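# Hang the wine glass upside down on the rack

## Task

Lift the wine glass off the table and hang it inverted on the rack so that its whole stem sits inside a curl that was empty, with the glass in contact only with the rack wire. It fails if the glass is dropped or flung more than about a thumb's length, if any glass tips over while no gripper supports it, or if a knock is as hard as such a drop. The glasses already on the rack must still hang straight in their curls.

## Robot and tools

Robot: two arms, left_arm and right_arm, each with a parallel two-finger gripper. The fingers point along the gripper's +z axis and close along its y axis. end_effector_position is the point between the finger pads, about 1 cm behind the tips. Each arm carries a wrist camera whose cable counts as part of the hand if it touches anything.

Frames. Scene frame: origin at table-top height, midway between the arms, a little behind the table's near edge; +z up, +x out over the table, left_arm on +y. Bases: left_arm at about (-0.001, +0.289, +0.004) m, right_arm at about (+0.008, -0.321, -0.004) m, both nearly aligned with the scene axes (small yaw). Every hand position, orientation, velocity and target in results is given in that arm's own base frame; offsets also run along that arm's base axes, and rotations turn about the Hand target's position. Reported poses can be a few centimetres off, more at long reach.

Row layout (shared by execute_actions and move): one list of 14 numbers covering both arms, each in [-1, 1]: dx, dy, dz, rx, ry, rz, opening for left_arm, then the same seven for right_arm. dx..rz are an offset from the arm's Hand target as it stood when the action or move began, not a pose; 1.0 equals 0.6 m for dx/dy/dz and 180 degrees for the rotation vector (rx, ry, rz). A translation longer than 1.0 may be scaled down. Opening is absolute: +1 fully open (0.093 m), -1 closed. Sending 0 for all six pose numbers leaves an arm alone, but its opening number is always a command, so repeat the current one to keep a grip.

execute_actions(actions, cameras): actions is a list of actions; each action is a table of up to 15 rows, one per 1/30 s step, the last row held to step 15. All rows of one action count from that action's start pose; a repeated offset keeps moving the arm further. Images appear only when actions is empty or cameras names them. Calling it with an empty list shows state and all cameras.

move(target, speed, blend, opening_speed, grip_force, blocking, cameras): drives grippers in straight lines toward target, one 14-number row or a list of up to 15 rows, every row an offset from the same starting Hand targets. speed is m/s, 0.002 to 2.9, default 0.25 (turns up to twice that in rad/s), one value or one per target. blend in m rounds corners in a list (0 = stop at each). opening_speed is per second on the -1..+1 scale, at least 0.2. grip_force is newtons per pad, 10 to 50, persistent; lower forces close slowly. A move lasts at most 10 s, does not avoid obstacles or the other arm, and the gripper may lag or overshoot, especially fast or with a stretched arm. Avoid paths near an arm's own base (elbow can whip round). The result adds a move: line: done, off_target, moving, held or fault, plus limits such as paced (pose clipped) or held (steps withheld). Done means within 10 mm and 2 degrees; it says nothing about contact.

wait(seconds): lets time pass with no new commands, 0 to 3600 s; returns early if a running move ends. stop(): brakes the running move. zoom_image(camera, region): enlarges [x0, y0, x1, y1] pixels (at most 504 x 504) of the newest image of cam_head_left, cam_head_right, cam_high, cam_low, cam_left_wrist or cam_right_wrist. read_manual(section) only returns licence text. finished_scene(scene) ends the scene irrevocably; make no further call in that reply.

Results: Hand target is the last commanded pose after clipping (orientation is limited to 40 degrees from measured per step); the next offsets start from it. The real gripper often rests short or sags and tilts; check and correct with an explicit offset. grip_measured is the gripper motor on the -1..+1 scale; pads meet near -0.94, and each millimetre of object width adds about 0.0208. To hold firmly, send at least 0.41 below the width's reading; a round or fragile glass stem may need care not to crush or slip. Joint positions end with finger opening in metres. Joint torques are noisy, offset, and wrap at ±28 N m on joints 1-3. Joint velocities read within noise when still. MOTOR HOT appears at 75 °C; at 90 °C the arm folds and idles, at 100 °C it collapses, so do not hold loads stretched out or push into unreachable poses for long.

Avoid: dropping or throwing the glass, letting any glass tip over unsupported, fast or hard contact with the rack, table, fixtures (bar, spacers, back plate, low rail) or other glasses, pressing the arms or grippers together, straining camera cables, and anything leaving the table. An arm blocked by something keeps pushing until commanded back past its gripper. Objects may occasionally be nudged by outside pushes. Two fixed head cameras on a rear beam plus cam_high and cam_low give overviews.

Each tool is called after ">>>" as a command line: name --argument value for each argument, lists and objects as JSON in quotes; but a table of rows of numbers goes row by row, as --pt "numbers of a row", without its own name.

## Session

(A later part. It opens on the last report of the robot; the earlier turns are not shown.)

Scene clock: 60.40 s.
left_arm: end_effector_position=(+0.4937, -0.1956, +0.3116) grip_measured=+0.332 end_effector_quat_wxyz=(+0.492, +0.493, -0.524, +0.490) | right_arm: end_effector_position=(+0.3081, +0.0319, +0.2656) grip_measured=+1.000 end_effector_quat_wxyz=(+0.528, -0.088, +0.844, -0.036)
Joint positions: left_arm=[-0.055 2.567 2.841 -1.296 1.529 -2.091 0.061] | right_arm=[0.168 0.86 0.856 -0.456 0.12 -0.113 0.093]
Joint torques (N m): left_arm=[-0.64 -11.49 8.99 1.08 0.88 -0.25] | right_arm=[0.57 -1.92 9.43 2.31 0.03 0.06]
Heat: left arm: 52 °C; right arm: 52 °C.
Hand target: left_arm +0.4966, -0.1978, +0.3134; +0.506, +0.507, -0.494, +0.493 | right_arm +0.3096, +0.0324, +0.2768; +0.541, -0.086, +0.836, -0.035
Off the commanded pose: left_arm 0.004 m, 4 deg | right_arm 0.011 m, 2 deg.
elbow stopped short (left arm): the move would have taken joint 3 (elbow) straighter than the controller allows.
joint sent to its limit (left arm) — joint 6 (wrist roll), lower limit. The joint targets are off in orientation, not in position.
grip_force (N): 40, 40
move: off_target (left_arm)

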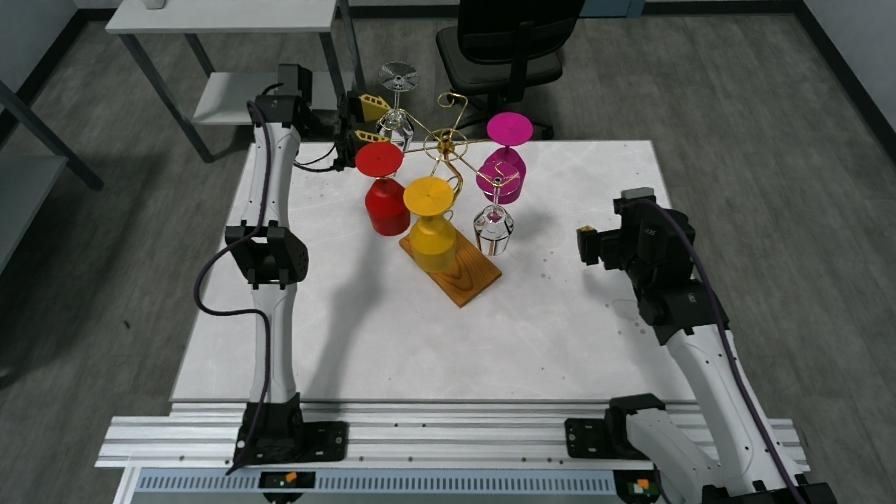

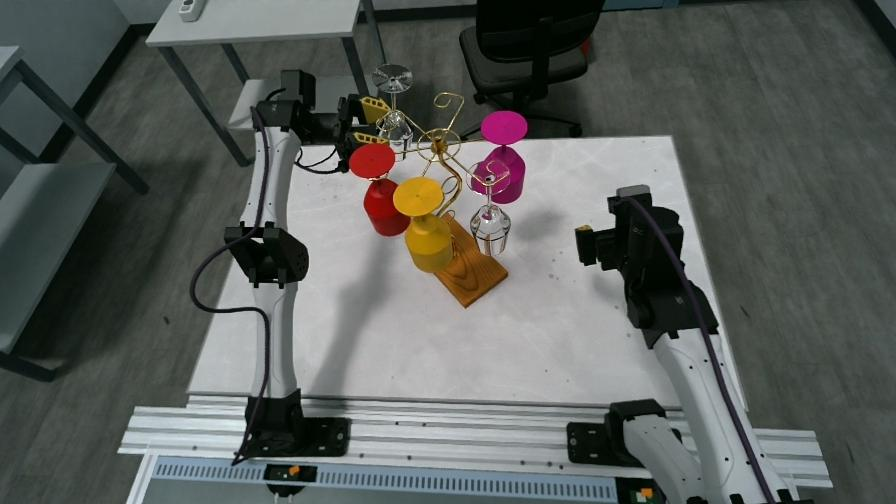

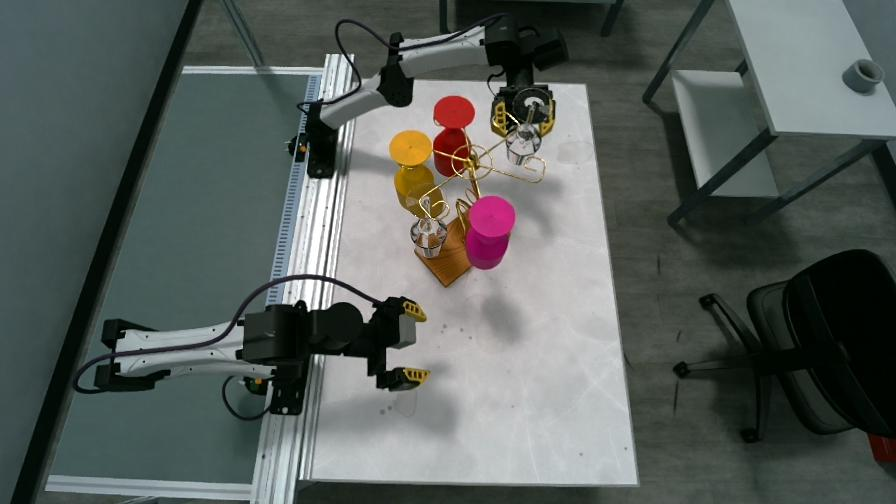

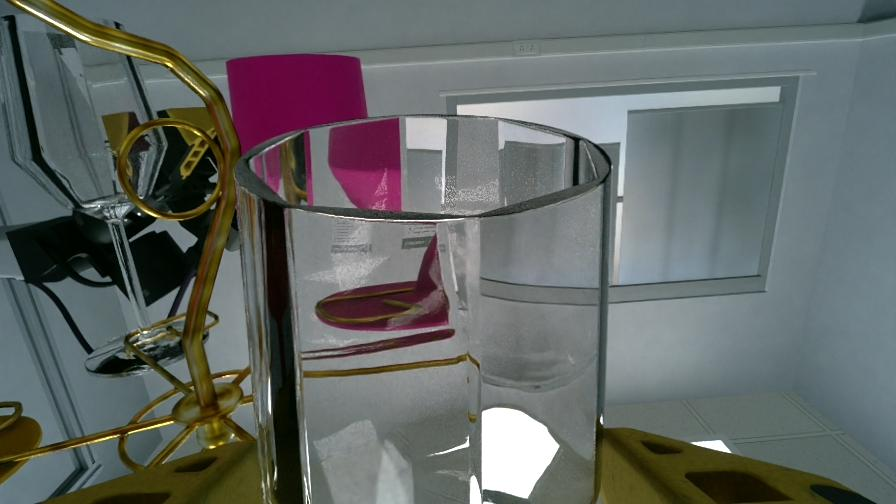

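>>> move --pt "0 0 -0.05 0 0 0 0 0 0 0 0 0 0 1" --pt "-0.012 -0.075 -0.05 0 0 0 0 0 0 0 0 0 0 1" --speed 0.1 --cameras '["cam_head_left","cam_head_right","cam_high","cam_left_wrist","cam_low"]'

>>> zoom_image --camera "cam_head_left" --region '[360, 50, 500, 170]'

>>> zoom_image --camera "cam_high" --region '[450, 80, 570, 200]'

>>> zoom_image --camera "cam_head_right" --region '[360, 50, 500, 170]'

>>> zoom_image --camera "cam_low" --region '[420, 140, 510, 230]'

Scene clock: 64.23 s.
left_arm: end_effector_position=(+0.4889, -0.2416, +0.2830) grip_measured=+0.332 end_effector_quat_wxyz=(+0.501, +0.486, -0.548, +0.460) | right_arm: end_effector_position=(+0.3081, +0.0319, +0.2656) grip_measured=+1.000 end_effector_quat_wxyz=(+0.528, -0.088, +0.844, -0.036)
Joint positions: left_arm=[-0.146 2.616 2.84 -1.26 1.485 -2.091 0.061] | right_arm=[0.168 0.86 0.856 -0.456 0.12 -0.113 0.093]
Joint torques (N m): left_arm=[-0.43 -11.79 9.25 0.89 0.85 -0.2] | right_arm=[0.58 -1.89 9.47 2.31 0.04 0.05]
Heat: left arm: 53 °C; right arm: 52 °C.
Hand target: left_arm +0.4894, -0.2428, +0.2833; +0.506, +0.507, -0.494, +0.493 | right_arm +0.3096, +0.0324, +0.2768; +0.541, -0.086, +0.836, -0.035
Off the commanded pose: left_arm 0.001 m, 8 deg | right_arm 0.011 m, 2 deg.
elbow stopped short (left arm): the move would have taken joint 3 (elbow) straighter than the controller allows.
joint sent to its limit (left arm) — joint 6 (wrist roll), lower limit. The joint targets are off in orientation, not in position.
grip_force (N): 40, 40
move: off_target (left_arm)
Images, in order (width x height): cam_head_left 896x504, cam_head_right 896x504, cam_high 896x504, cam_low 896x504, cam_left_wrist 896x504.

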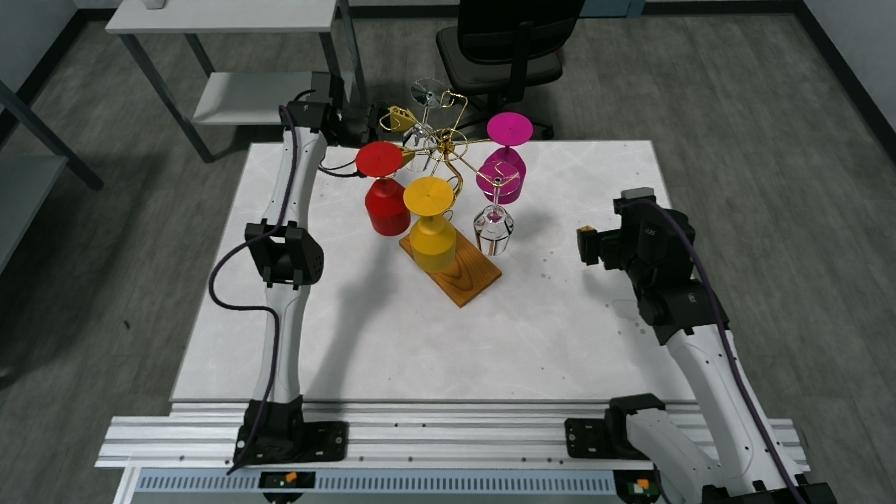

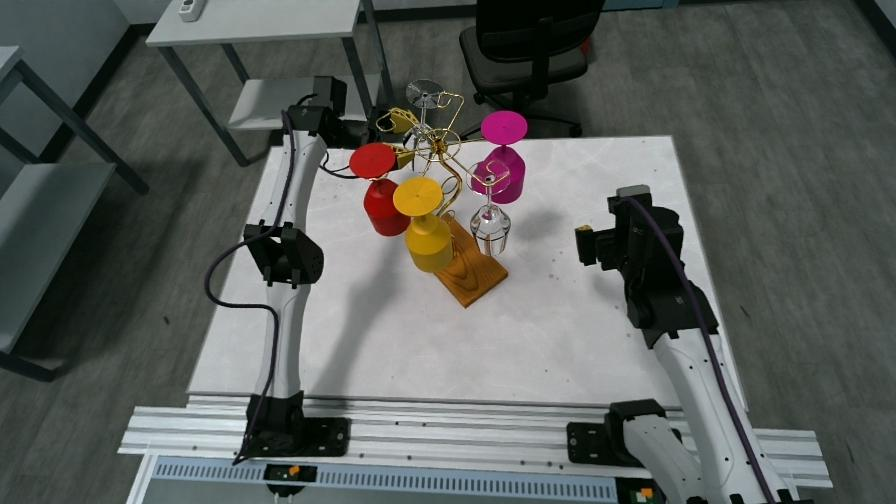

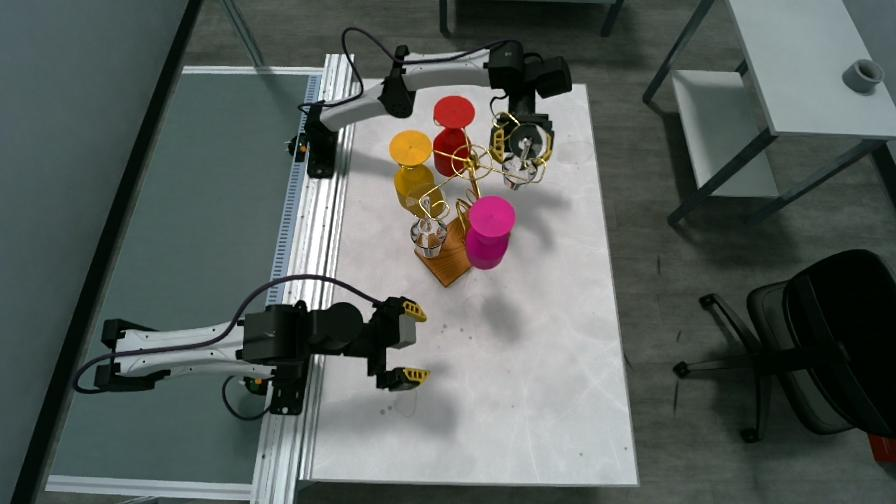

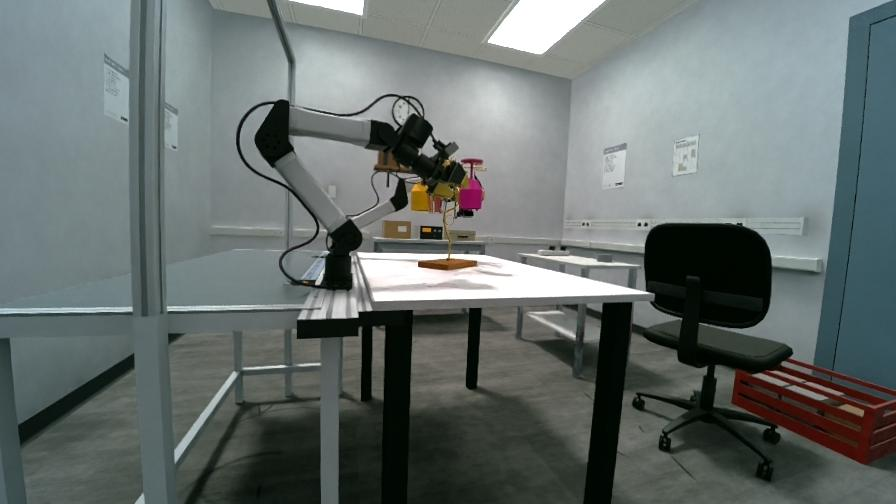

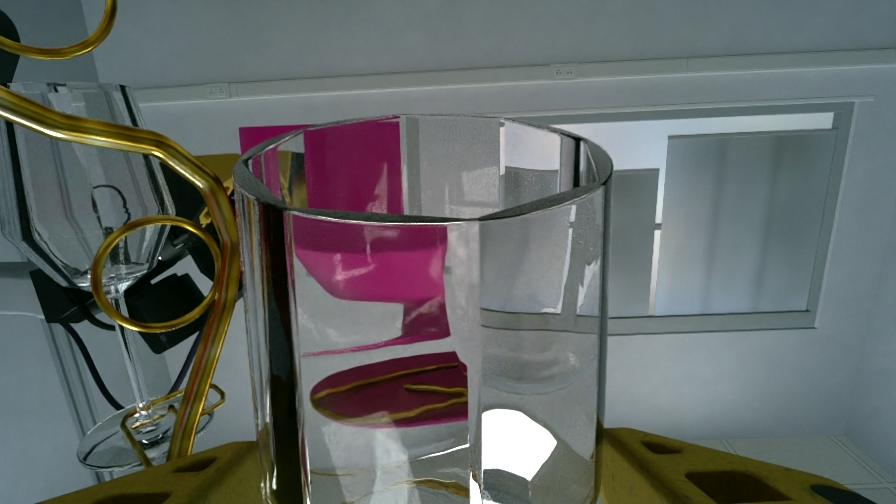

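Scaled by 3.600 from the camera's image (finer frame: 1280x720).

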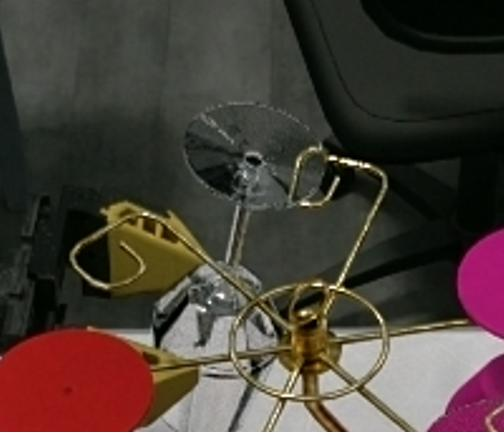

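Scaled by 4.200 from the camera's image (finer frame: 1280x720).

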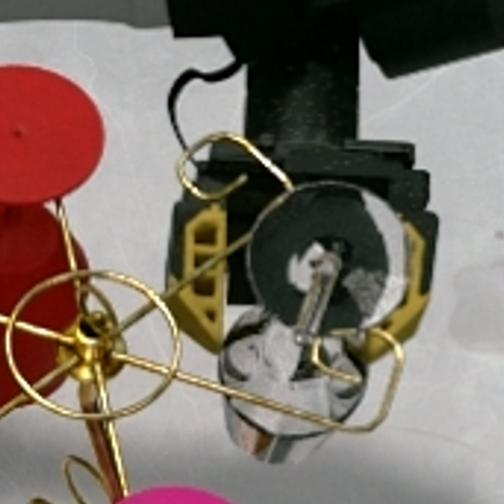

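Scaled by 3.600 from the camera's image (finer frame: 1280x720).

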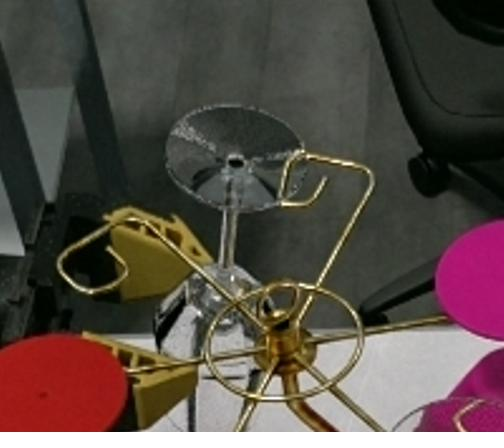

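Scaled by 5.600 from the camera's image (finer frame: 1280x720).

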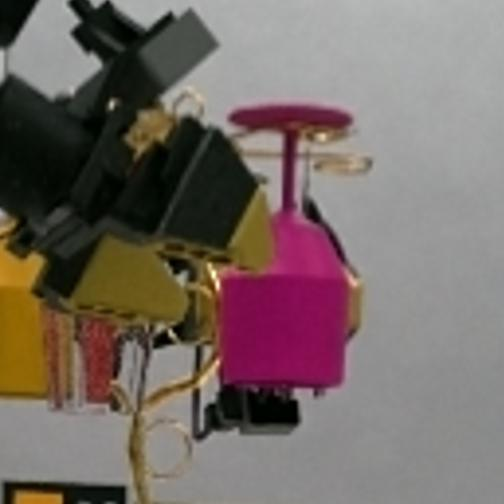

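>>> move --pt "-0.03 -0.025 0.01 0 0 0 0 0 0 0 0 0 0 1" --pt "-0.031 -0.06 0.01 0 0 0 0 0 0 0 0 0 0 1" --speed 0.08 --cameras '["cam_head_left","cam_head_right","cam_high","cam_left_wrist"]'

>>> zoom_image --camera "cam_head_left" --region '[360, 50, 500, 170]'

>>> zoom_image --camera "cam_high" --region '[450, 80, 570, 200]'

>>> zoom_image --camera "cam_head_right" --region '[400, 60, 480, 140]'

Scene clock: 67.77 s.
left_arm: end_effector_position=(+0.4726, -0.2750, +0.2779) grip_measured=+0.332 end_effector_quat_wxyz=(+0.509, +0.481, -0.566, +0.436) | right_arm: end_effector_position=(+0.3081, +0.0319, +0.2656) grip_measured=+1.000 end_effector_quat_wxyz=(+0.528, -0.088, +0.844, -0.036)
Joint positions: left_arm=[-0.216 2.616 2.84 -1.273 1.453 -2.092 0.061] | right_arm=[0.168 0.86 0.856 -0.456 0.12 -0.113 0.093]
Joint torques (N m): left_arm=[-0.96 -13.37 9.29 1.13 0.94 -0.22] | right_arm=[0.58 -1.84 9.44 2.31 0.04 0.03]
Heat: left arm: 58 °C; right arm: 52 °C.
Hand target: left_arm +0.4708, -0.2788, +0.2892; +0.506, +0.507, -0.494, +0.493 | right_arm +0.3096, +0.0324, +0.2768; +0.541, -0.086, +0.836, -0.035
Off the commanded pose: left_arm 0.012 m, 11 deg | right_arm 0.011 m, 2 deg.
elbow stopped short (left arm): the move would have taken joint 3 (elbow) straighter than the controller allows.
joint sent to its limit (left arm) — joint 6 (wrist roll), lower limit. The joint targets are off in orientation, not in position.
grip_force (N): 40, 40
move: off_target (left_arm)

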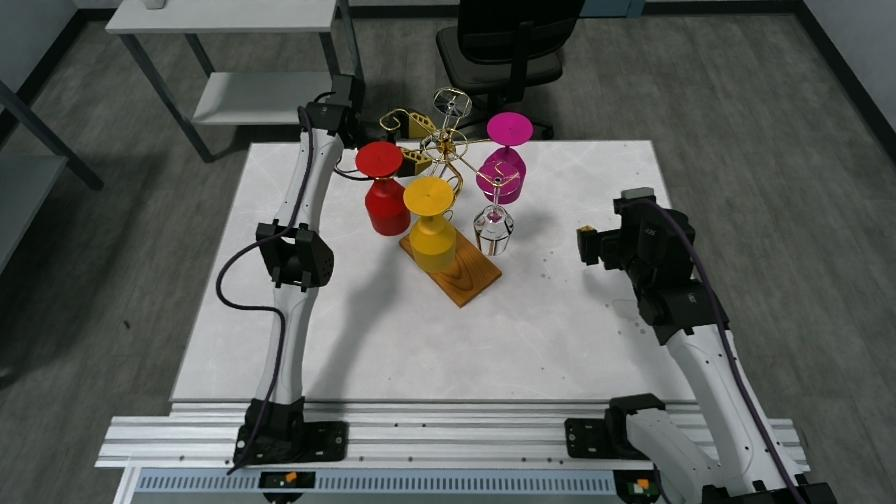

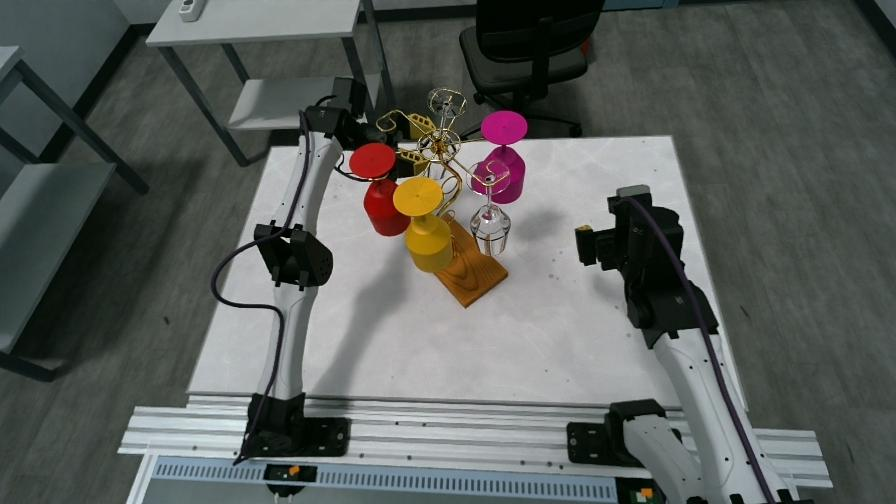

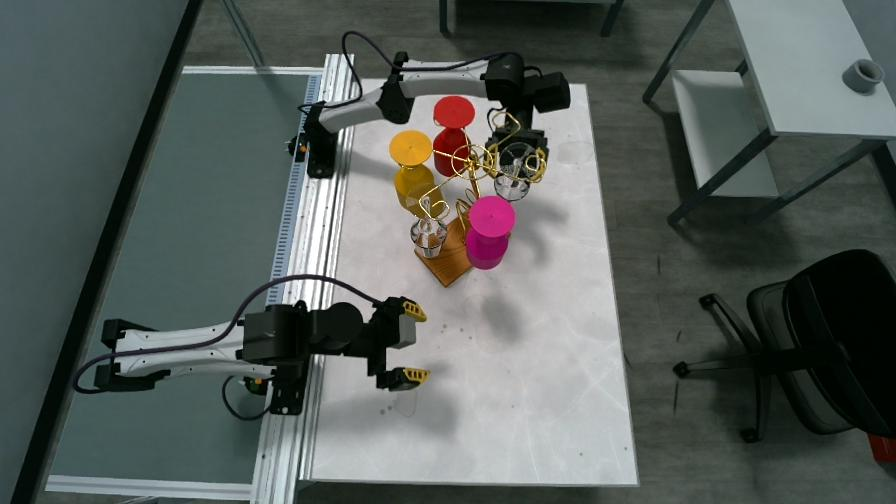

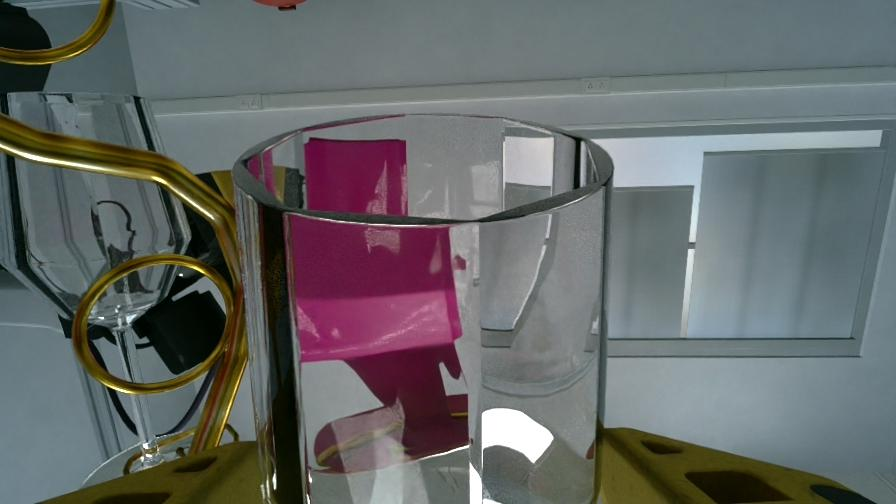

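Scaled by 3.600 from the camera's image (finer frame: 1280x720).

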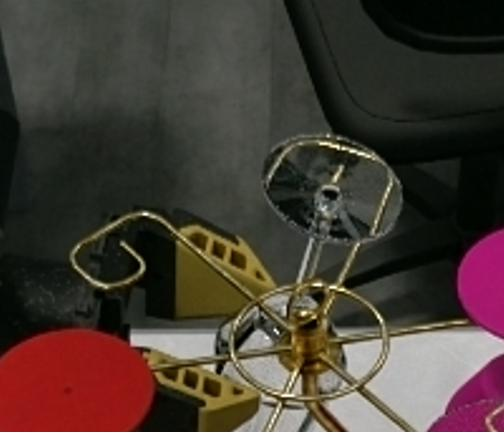

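Scaled by 4.200 from the camera's image (finer frame: 1280x720).

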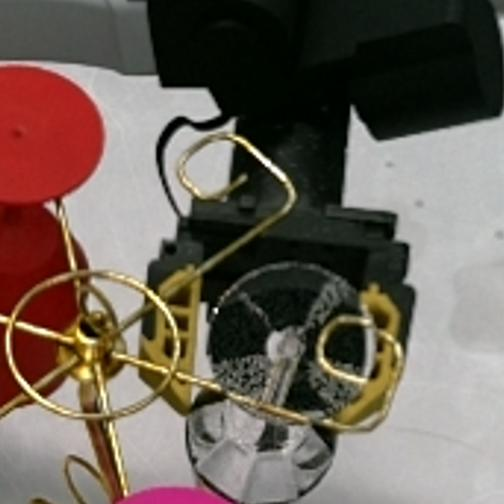

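Scaled by 6.300 from the camera's image (finer frame: 1280x720).

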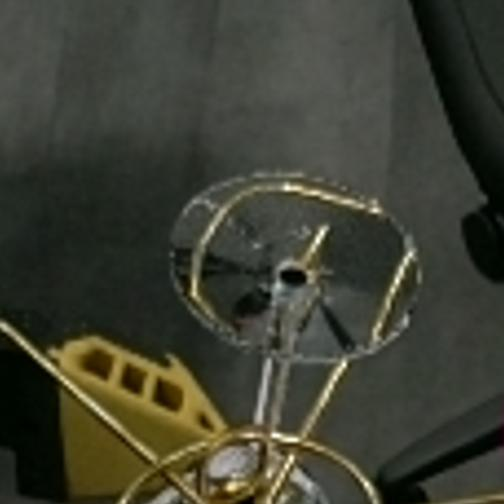

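>>> move --pt "0.013 -0.01 -0.03 0 0 0 0 0 0 0 0 0 0 1" --pt "0.042 -0.0145 -0.031 0 0 0 0 0 0 0 0 0 0 1" --speed 0.06 --cameras '["cam_head_left","cam_head_right","cam_high","cam_left_wrist"]'

>>> zoom_image --camera "cam_head_left" --region '[360, 50, 500, 170]'

>>> zoom_image --camera "cam_high" --region '[450, 80, 570, 200]'

>>> zoom_image --camera "cam_head_right" --region '[400, 60, 480, 140]'

Scene clock: 72.43 s.
left_arm: end_effector_position=(+0.4937, -0.2825, +0.2694) grip_measured=+0.332 end_effector_quat_wxyz=(-0.452, -0.451, +0.602, -0.479) | right_arm: end_effector_position=(+0.3081, +0.0319, +0.2656) grip_measured=+1.000 end_effector_quat_wxyz=(+0.528, -0.088, +0.844, -0.036)
Joint positions: left_arm=[-0.224 2.638 2.84 -1.089 1.399 -2.092 0.061] | right_arm=[0.168 0.86 0.856 -0.456 0.12 -0.113 0.093]
Joint torques (N m): left_arm=[-1.02 -12.51 9.52 1.31 0.61 -0.21] | right_arm=[0.59 -1.89 9.43 2.29 0.05 0.04]
Heat: left arm: 61 °C; right arm: 52 °C.
Hand target: left_arm +0.4960, -0.2874, +0.2708; -0.506, -0.507, +0.494, -0.493 | right_arm +0.3096, +0.0324, +0.2768; +0.541, -0.086, +0.836, -0.035
Off the commanded pose: left_arm 0.006 m, 15 deg | right_arm 0.011 m, 2 deg.
elbow stopped short (left arm): the move would have taken joint 3 (elbow) straighter than the controller allows.
joint sent to its limit (left arm) — joint 6 (wrist roll), lower limit. The joint targets are off in orientation, not in position.
grip_force (N): 40, 40
move: off_target (left_arm)

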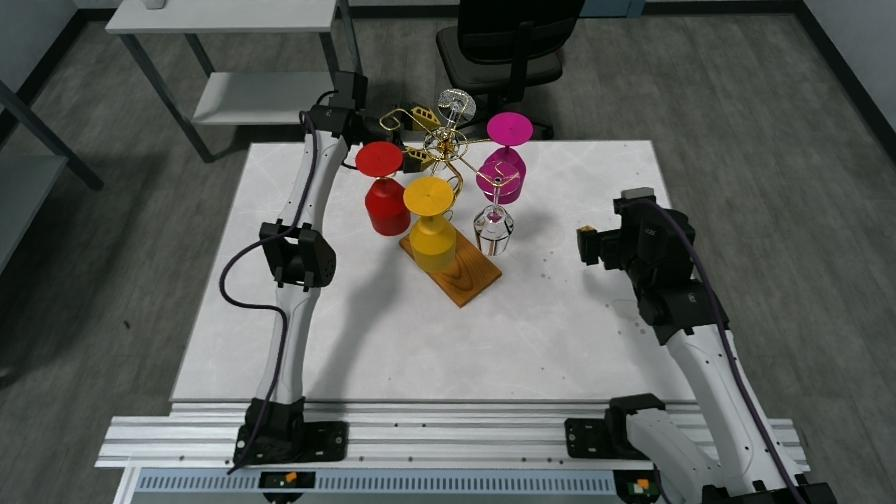

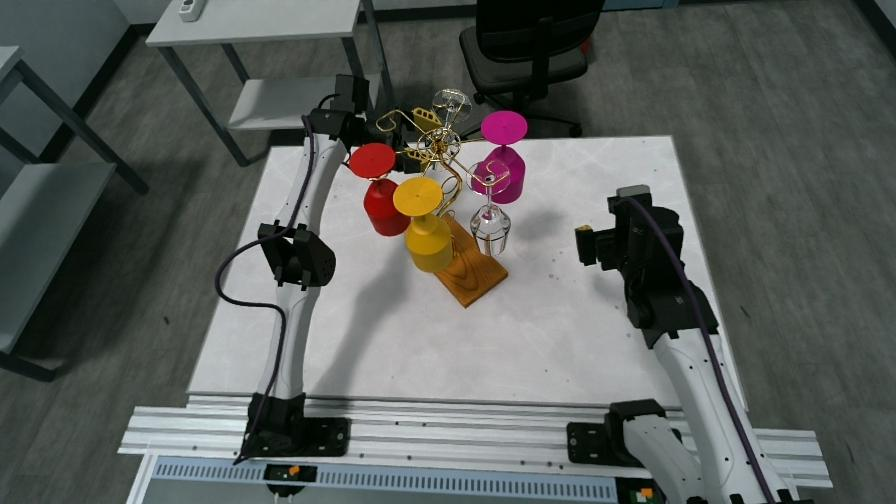

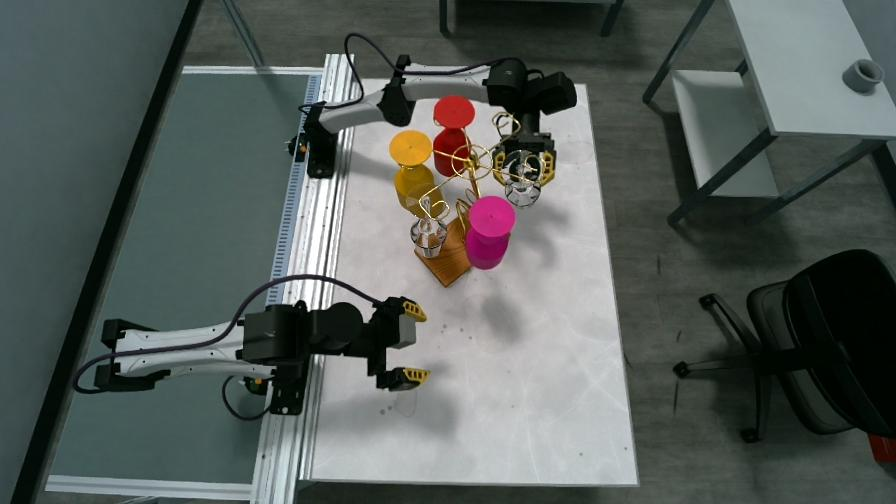

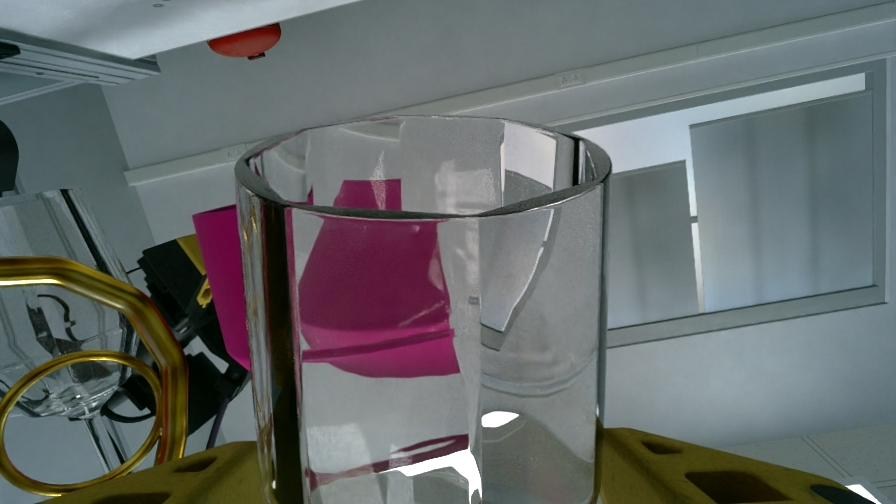

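Scaled by 3.600 from the camera's image (finer frame: 1280x720).

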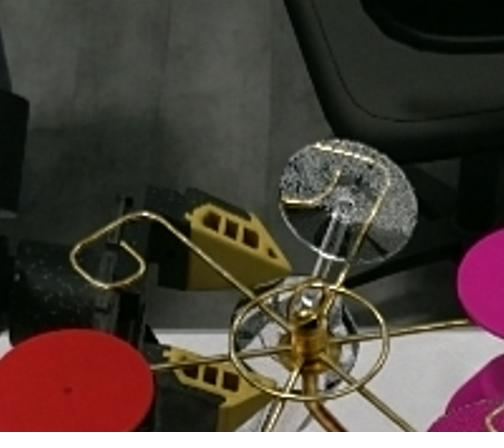

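Scaled by 4.200 from the camera's image (finer frame: 1280x720).

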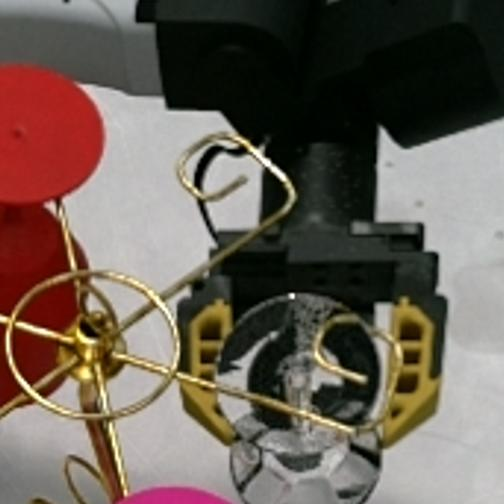

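Scaled by 6.300 from the camera's image (finer frame: 1280x720).

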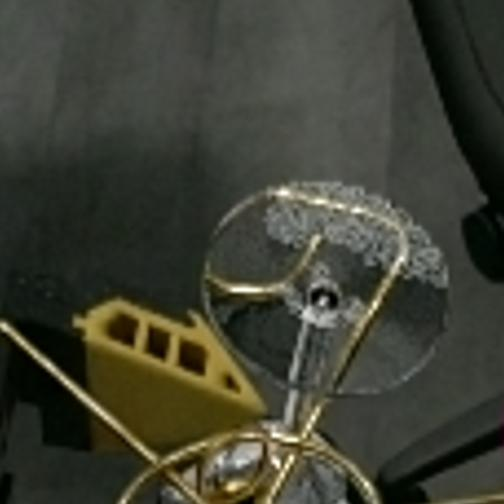

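>>> move --pt "-0.042 0.014 0.02 0 0 0 0 0 0 0 0 0 0 1" --pt "-0.041 0.049 0.024 0 0 0 0 0 0 0 0 0 0 1" --pt "-0.011 0.08 0.025 0 0 0 0 0 0 0 0 0 0 1" --pt "0.0 0.16 0.06 0 0 0 0 0 0 0 0 0 0 1" --pt "0.0 0.33 0.07 0 0 0 0 0 0 0 0 0 0 1" --speed '[0.06,0.08,0.1,0.15,0.2]' --cameras '["cam_head_left"]'

Scene clock: 82.93 s.
left_arm: end_effector_position=(+0.5063, -0.0914, +0.2907) grip_measured=+0.332 end_effector_quat_wxyz=(+0.466, +0.558, -0.449, +0.519) | right_arm: end_effector_position=(+0.3081, +0.0319, +0.2656) grip_measured=+1.000 end_effector_quat_wxyz=(+0.528, -0.088, +0.844, -0.036)
Joint positions: left_arm=[0.155 2.564 2.773 -1.551 1.543 -1.854 0.061] | right_arm=[0.168 0.86 0.856 -0.456 0.12 -0.113 0.093]
Joint torques (N m): left_arm=[0.35 -15.72 6.38 0.44 1.25 -0.08] | right_arm=[0.62 -1.85 9.5 2.3 0.05 0.06]
Heat: left arm: 68 °C; right arm: 53 °C.
Hand target: left_arm +0.4960, -0.0895, +0.3128; +0.506, +0.507, -0.494, +0.493 | right_arm +0.3096, +0.0324, +0.2768; +0.541, -0.086, +0.836, -0.035
Off the commanded pose: left_arm 0.024 m, 10 deg | right_arm 0.011 m, 2 deg.
elbow stopped short (left arm): the move would have taken joint 3 (elbow) straighter than the controller allows.
joint sent to its limit (left arm) — joint 5 (wrist yaw), upper limit. The joint targets are off in orientation, not in position.
grip_force (N): 40, 40
move: off_target (left_arm)

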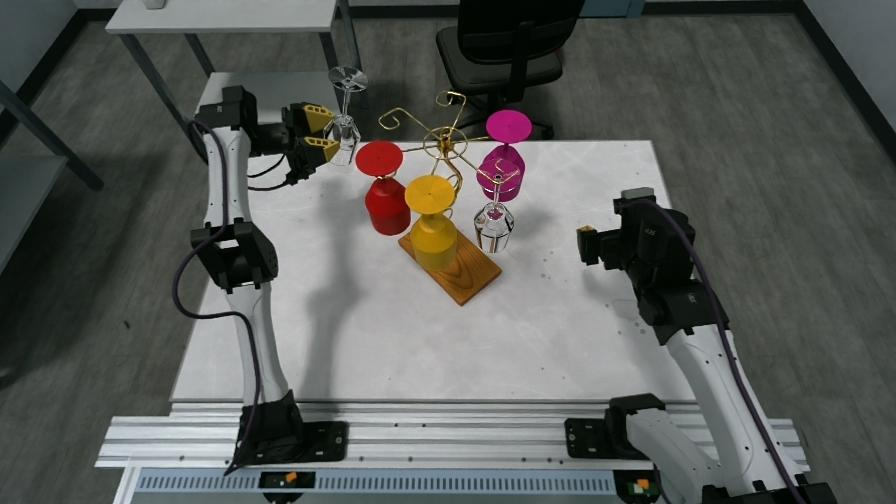

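>>> move --pt "-0.227 0.099 -0.07 0 0 0 0 0 0 0 0 0 0 1" --pt "-0.41 -0.018 -0.138 0 0 -0.03 0 0 0 0 0 0 0 1" --pt "-0.51 -0.234 -0.155 0 0 -0.06 0 0 0 0 0 0 0 1" --speed 0.2 --blend 0.03 --cameras '["cam_head_left","cam_high","cam_right_wrist"]'

Scene clock: 86.77 s.
left_arm: end_effector_position=(+0.1853, -0.2255, +0.2115) grip_measured=+0.332 end_effector_quat_wxyz=(+0.567, +0.442, -0.562, +0.408) | right_arm: end_effector_position=(+0.3081, +0.0319, +0.2656) grip_measured=+1.000 end_effector_quat_wxyz=(+0.528, -0.088, +0.844, -0.036)
Joint positions: left_arm=[-0.268 1.652 1.023 -1.423 1.544 -1.133 0.061] | right_arm=[0.168 0.86 0.856 -0.456 0.12 -0.113 0.093]
Joint torques (N m): left_arm=[-1.09 -5.09 7.75 -0.27 1.16 -0.27] | right_arm=[0.64 -1.96 9.46 2.31 0.04 0.04]
Heat: left arm: 67 °C; right arm: 53 °C.
Hand target: left_arm +0.1901, -0.2299, +0.2196; +0.551, +0.458, -0.539, +0.443 | right_arm +0.3096, +0.0324, +0.2768; +0.541, -0.086, +0.836, -0.035
Off the commanded pose: left_arm 0.010 m, 5 deg | right_arm 0.011 m, 2 deg.
joint sent to its limit (left arm) — joint 5 (wrist yaw), upper limit. The joint targets are off in orientation, not in position.
grip_force (N): 40, 40
move: off_target (left_arm)

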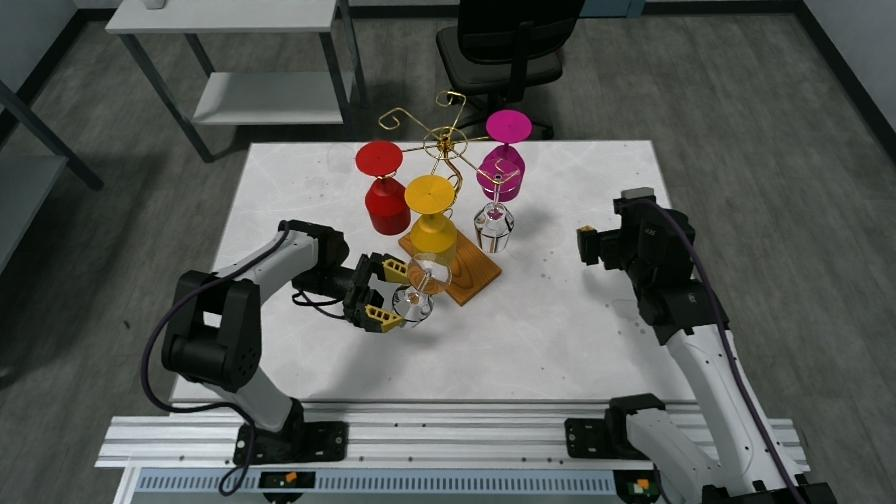

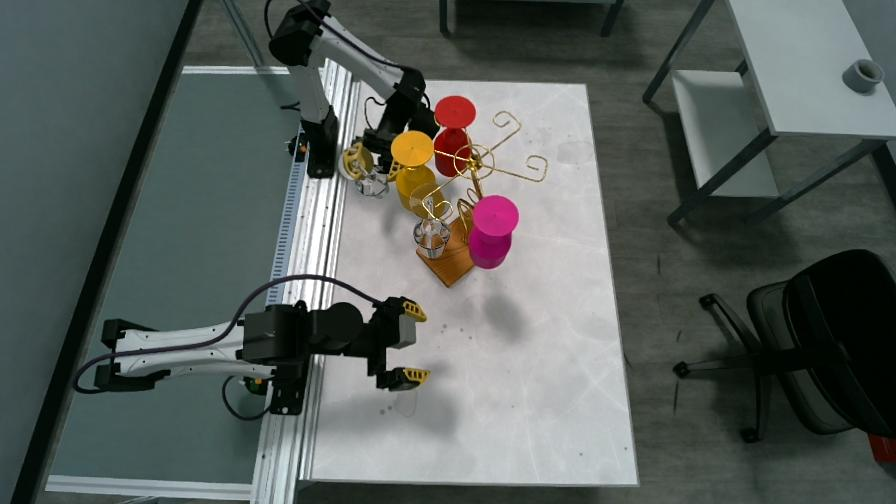

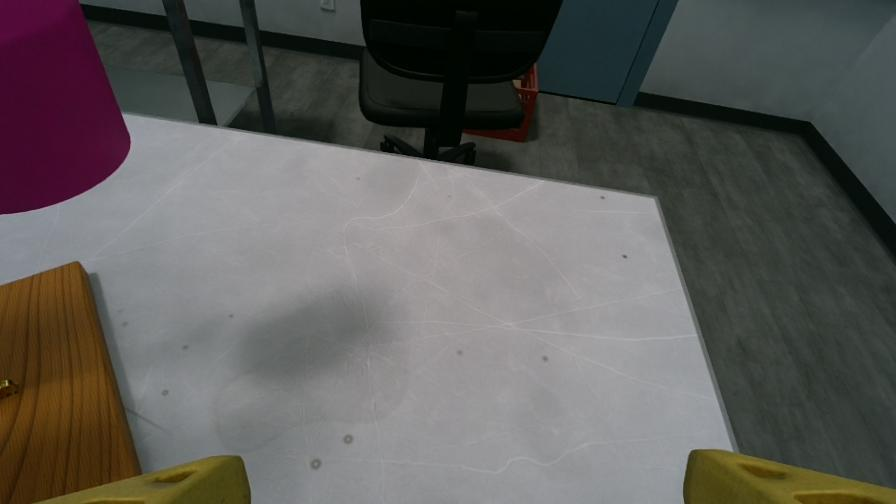

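>>> move --pt "0 0 0 0 0 0 0 -0.28 0.2 0.05 0 0 0.15 1" --pt "0 0 0 0 0 0 0 -0.274 0.426 0.072 0.076 -0.01 0.384 1" --speed 0.35 --blend 0.04 --cameras '["cam_head_left","cam_high","cam_right_wrist"]'

Scene clock: 90.20 s.
left_arm: end_effector_position=(+0.1853, -0.2256, +0.2115) grip_measured=+0.332 end_effector_quat_wxyz=(+0.567, +0.442, -0.562, +0.408) | right_arm: end_effector_position=(+0.1438, +0.2851, +0.3208) grip_measured=+1.000 end_effector_quat_wxyz=(+0.480, -0.479, +0.637, +0.367)
Joint positions: left_arm=[-0.268 1.652 1.023 -1.422 1.544 -1.133 0.061] | right_arm=[0.912 0.873 0.922 -0.341 -0.37 -0.102 0.093]
Joint torques (N m): left_arm=[-0.85 -5.12 7.73 -0.33 1.17 -0.12] | right_arm=[0.13 -0.91 7.04 2.53 -0.21 -0.05]
Heat: left arm: 65 °C; right arm: 52 °C.
Hand target: left_arm +0.1897, -0.2287, +0.2198; +0.571, +0.434, -0.555, +0.421 (not the last commanded pose) | right_arm +0.1452, +0.2880, +0.3200; +0.484, -0.482, +0.630, +0.370
Off the commanded pose: left_arm 0.010 m, 5 deg | right_arm 0.003 m, 1 deg.
joint sent to its limit (left arm) — joint 5 (wrist yaw), upper limit.
grip_force (N): 40, 40
move: done

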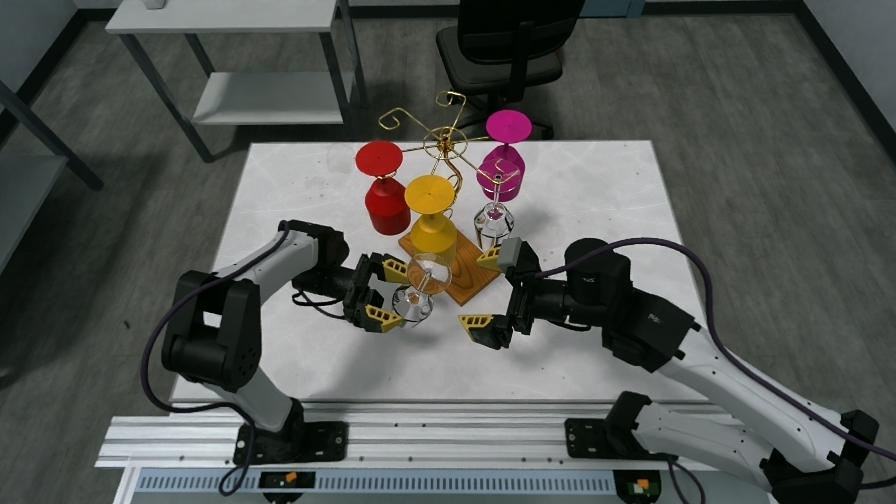

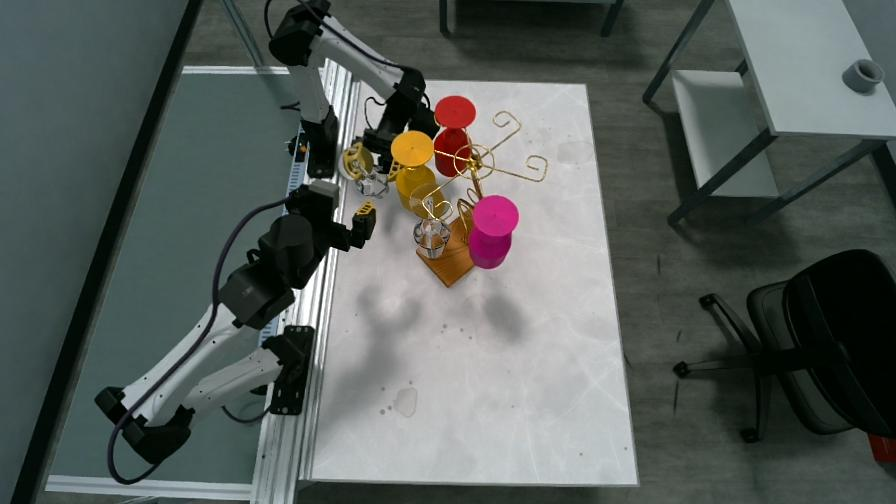

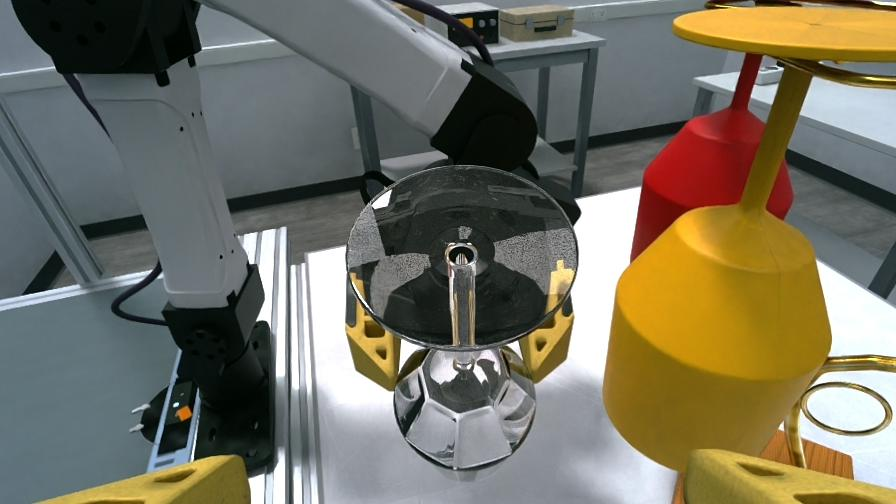

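>>> move --pt "0 0 0 0 0 0 0 0 0 -0.055 0 0 0 -0.45" --pt "0 0 0 0 0 0 0 0.022 0.083 -0.055 0 0 0 -0.45" --speed 0.12 --cameras '["cam_head_left","cam_high","cam_right_wrist"]'

>>> zoom_image --camera "cam_head_left" --region '[350, 200, 530, 350]'

Scene clock: 93.90 s.
left_arm: end_effector_position=(+0.1853, -0.2256, +0.2115) grip_measured=+0.332 end_effector_quat_wxyz=(+0.567, +0.442, -0.562, +0.408) | right_arm: end_effector_position=(+0.1550, +0.3298, +0.2618) grip_measured=-0.447 end_effector_quat_wxyz=(+0.459, -0.490, +0.647, +0.361)
Joint positions: left_arm=[-0.268 1.652 1.023 -1.422 1.544 -1.133 0.061] | right_arm=[0.993 1.044 0.797 -0.093 -0.303 -0.087 0.024]
Joint torques (N m): left_arm=[-0.95 -5.07 7.69 -0.33 1.16 -0.11] | right_arm=[1.06 -2.22 12.26 2.55 0.01 0.1]
Heat: left arm: 63 °C; right arm: 52 °C.
Hand target: left_arm +0.1897, -0.2287, +0.2198; +0.571, +0.434, -0.555, +0.421 | right_arm +0.1584, +0.3377, +0.2871; +0.484, -0.482, +0.630, +0.370
Off the commanded pose: left_arm 0.010 m, 2 deg | right_arm 0.027 m, 4 deg.
joint sent to its limit (left arm) — joint 5 (wrist yaw), upper limit. The joint targets still meet the commanded pose.
grip_force (N): 40, 40
move: off_target (right_arm)

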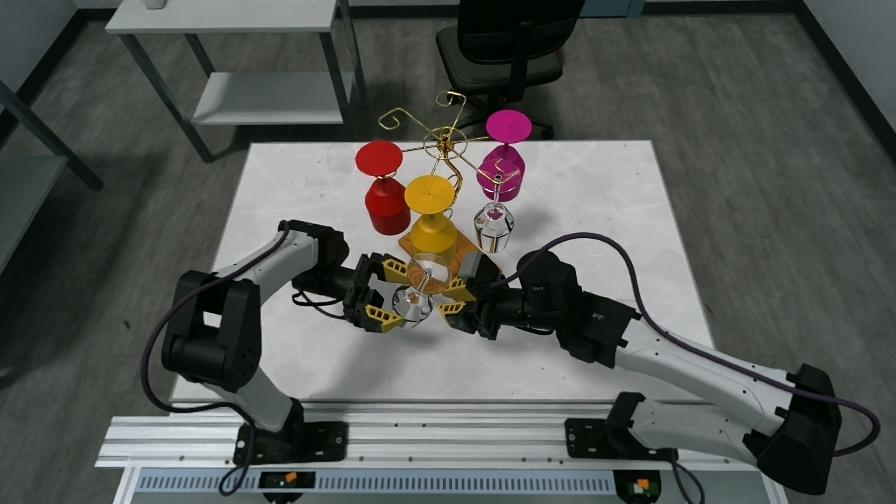

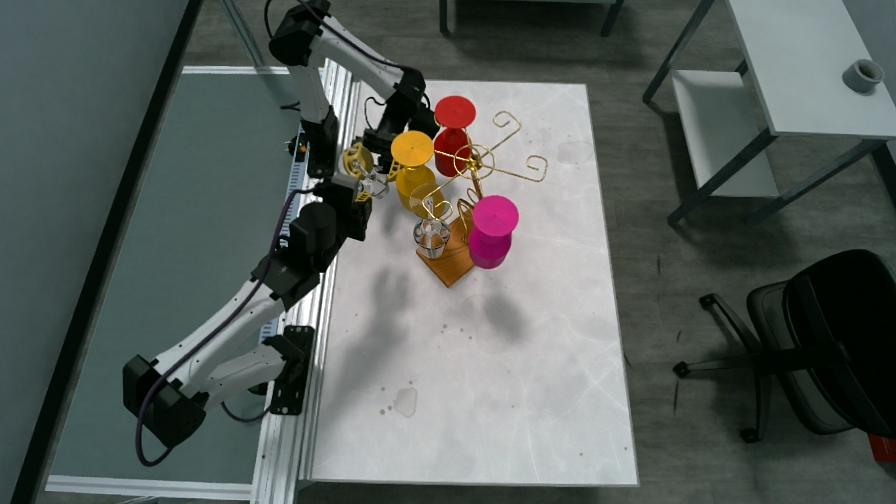

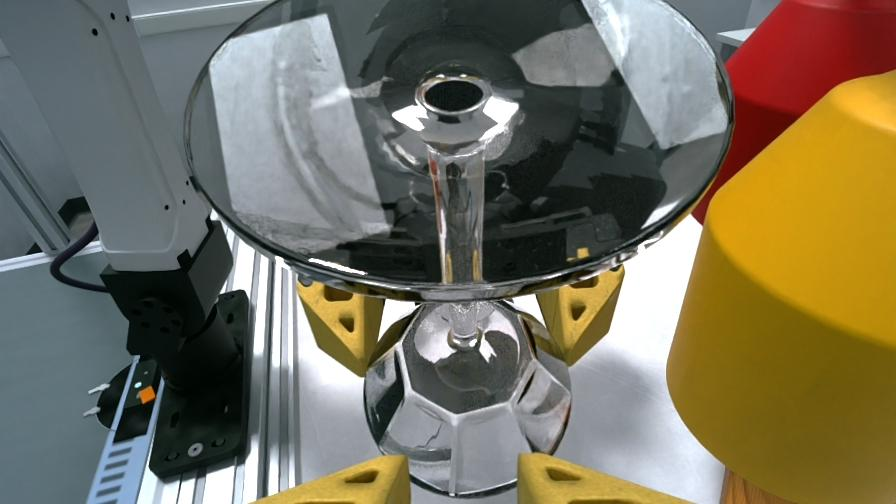

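Scaled by 2.800 from the camera's image (finer frame: 1280x720).

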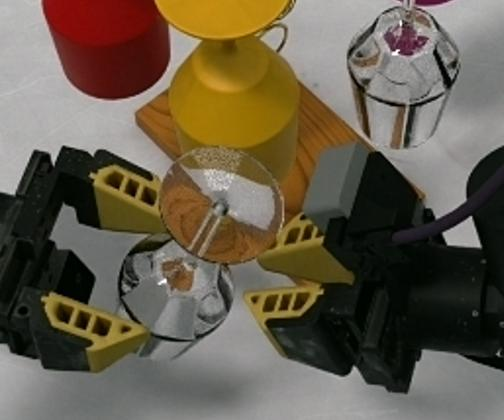

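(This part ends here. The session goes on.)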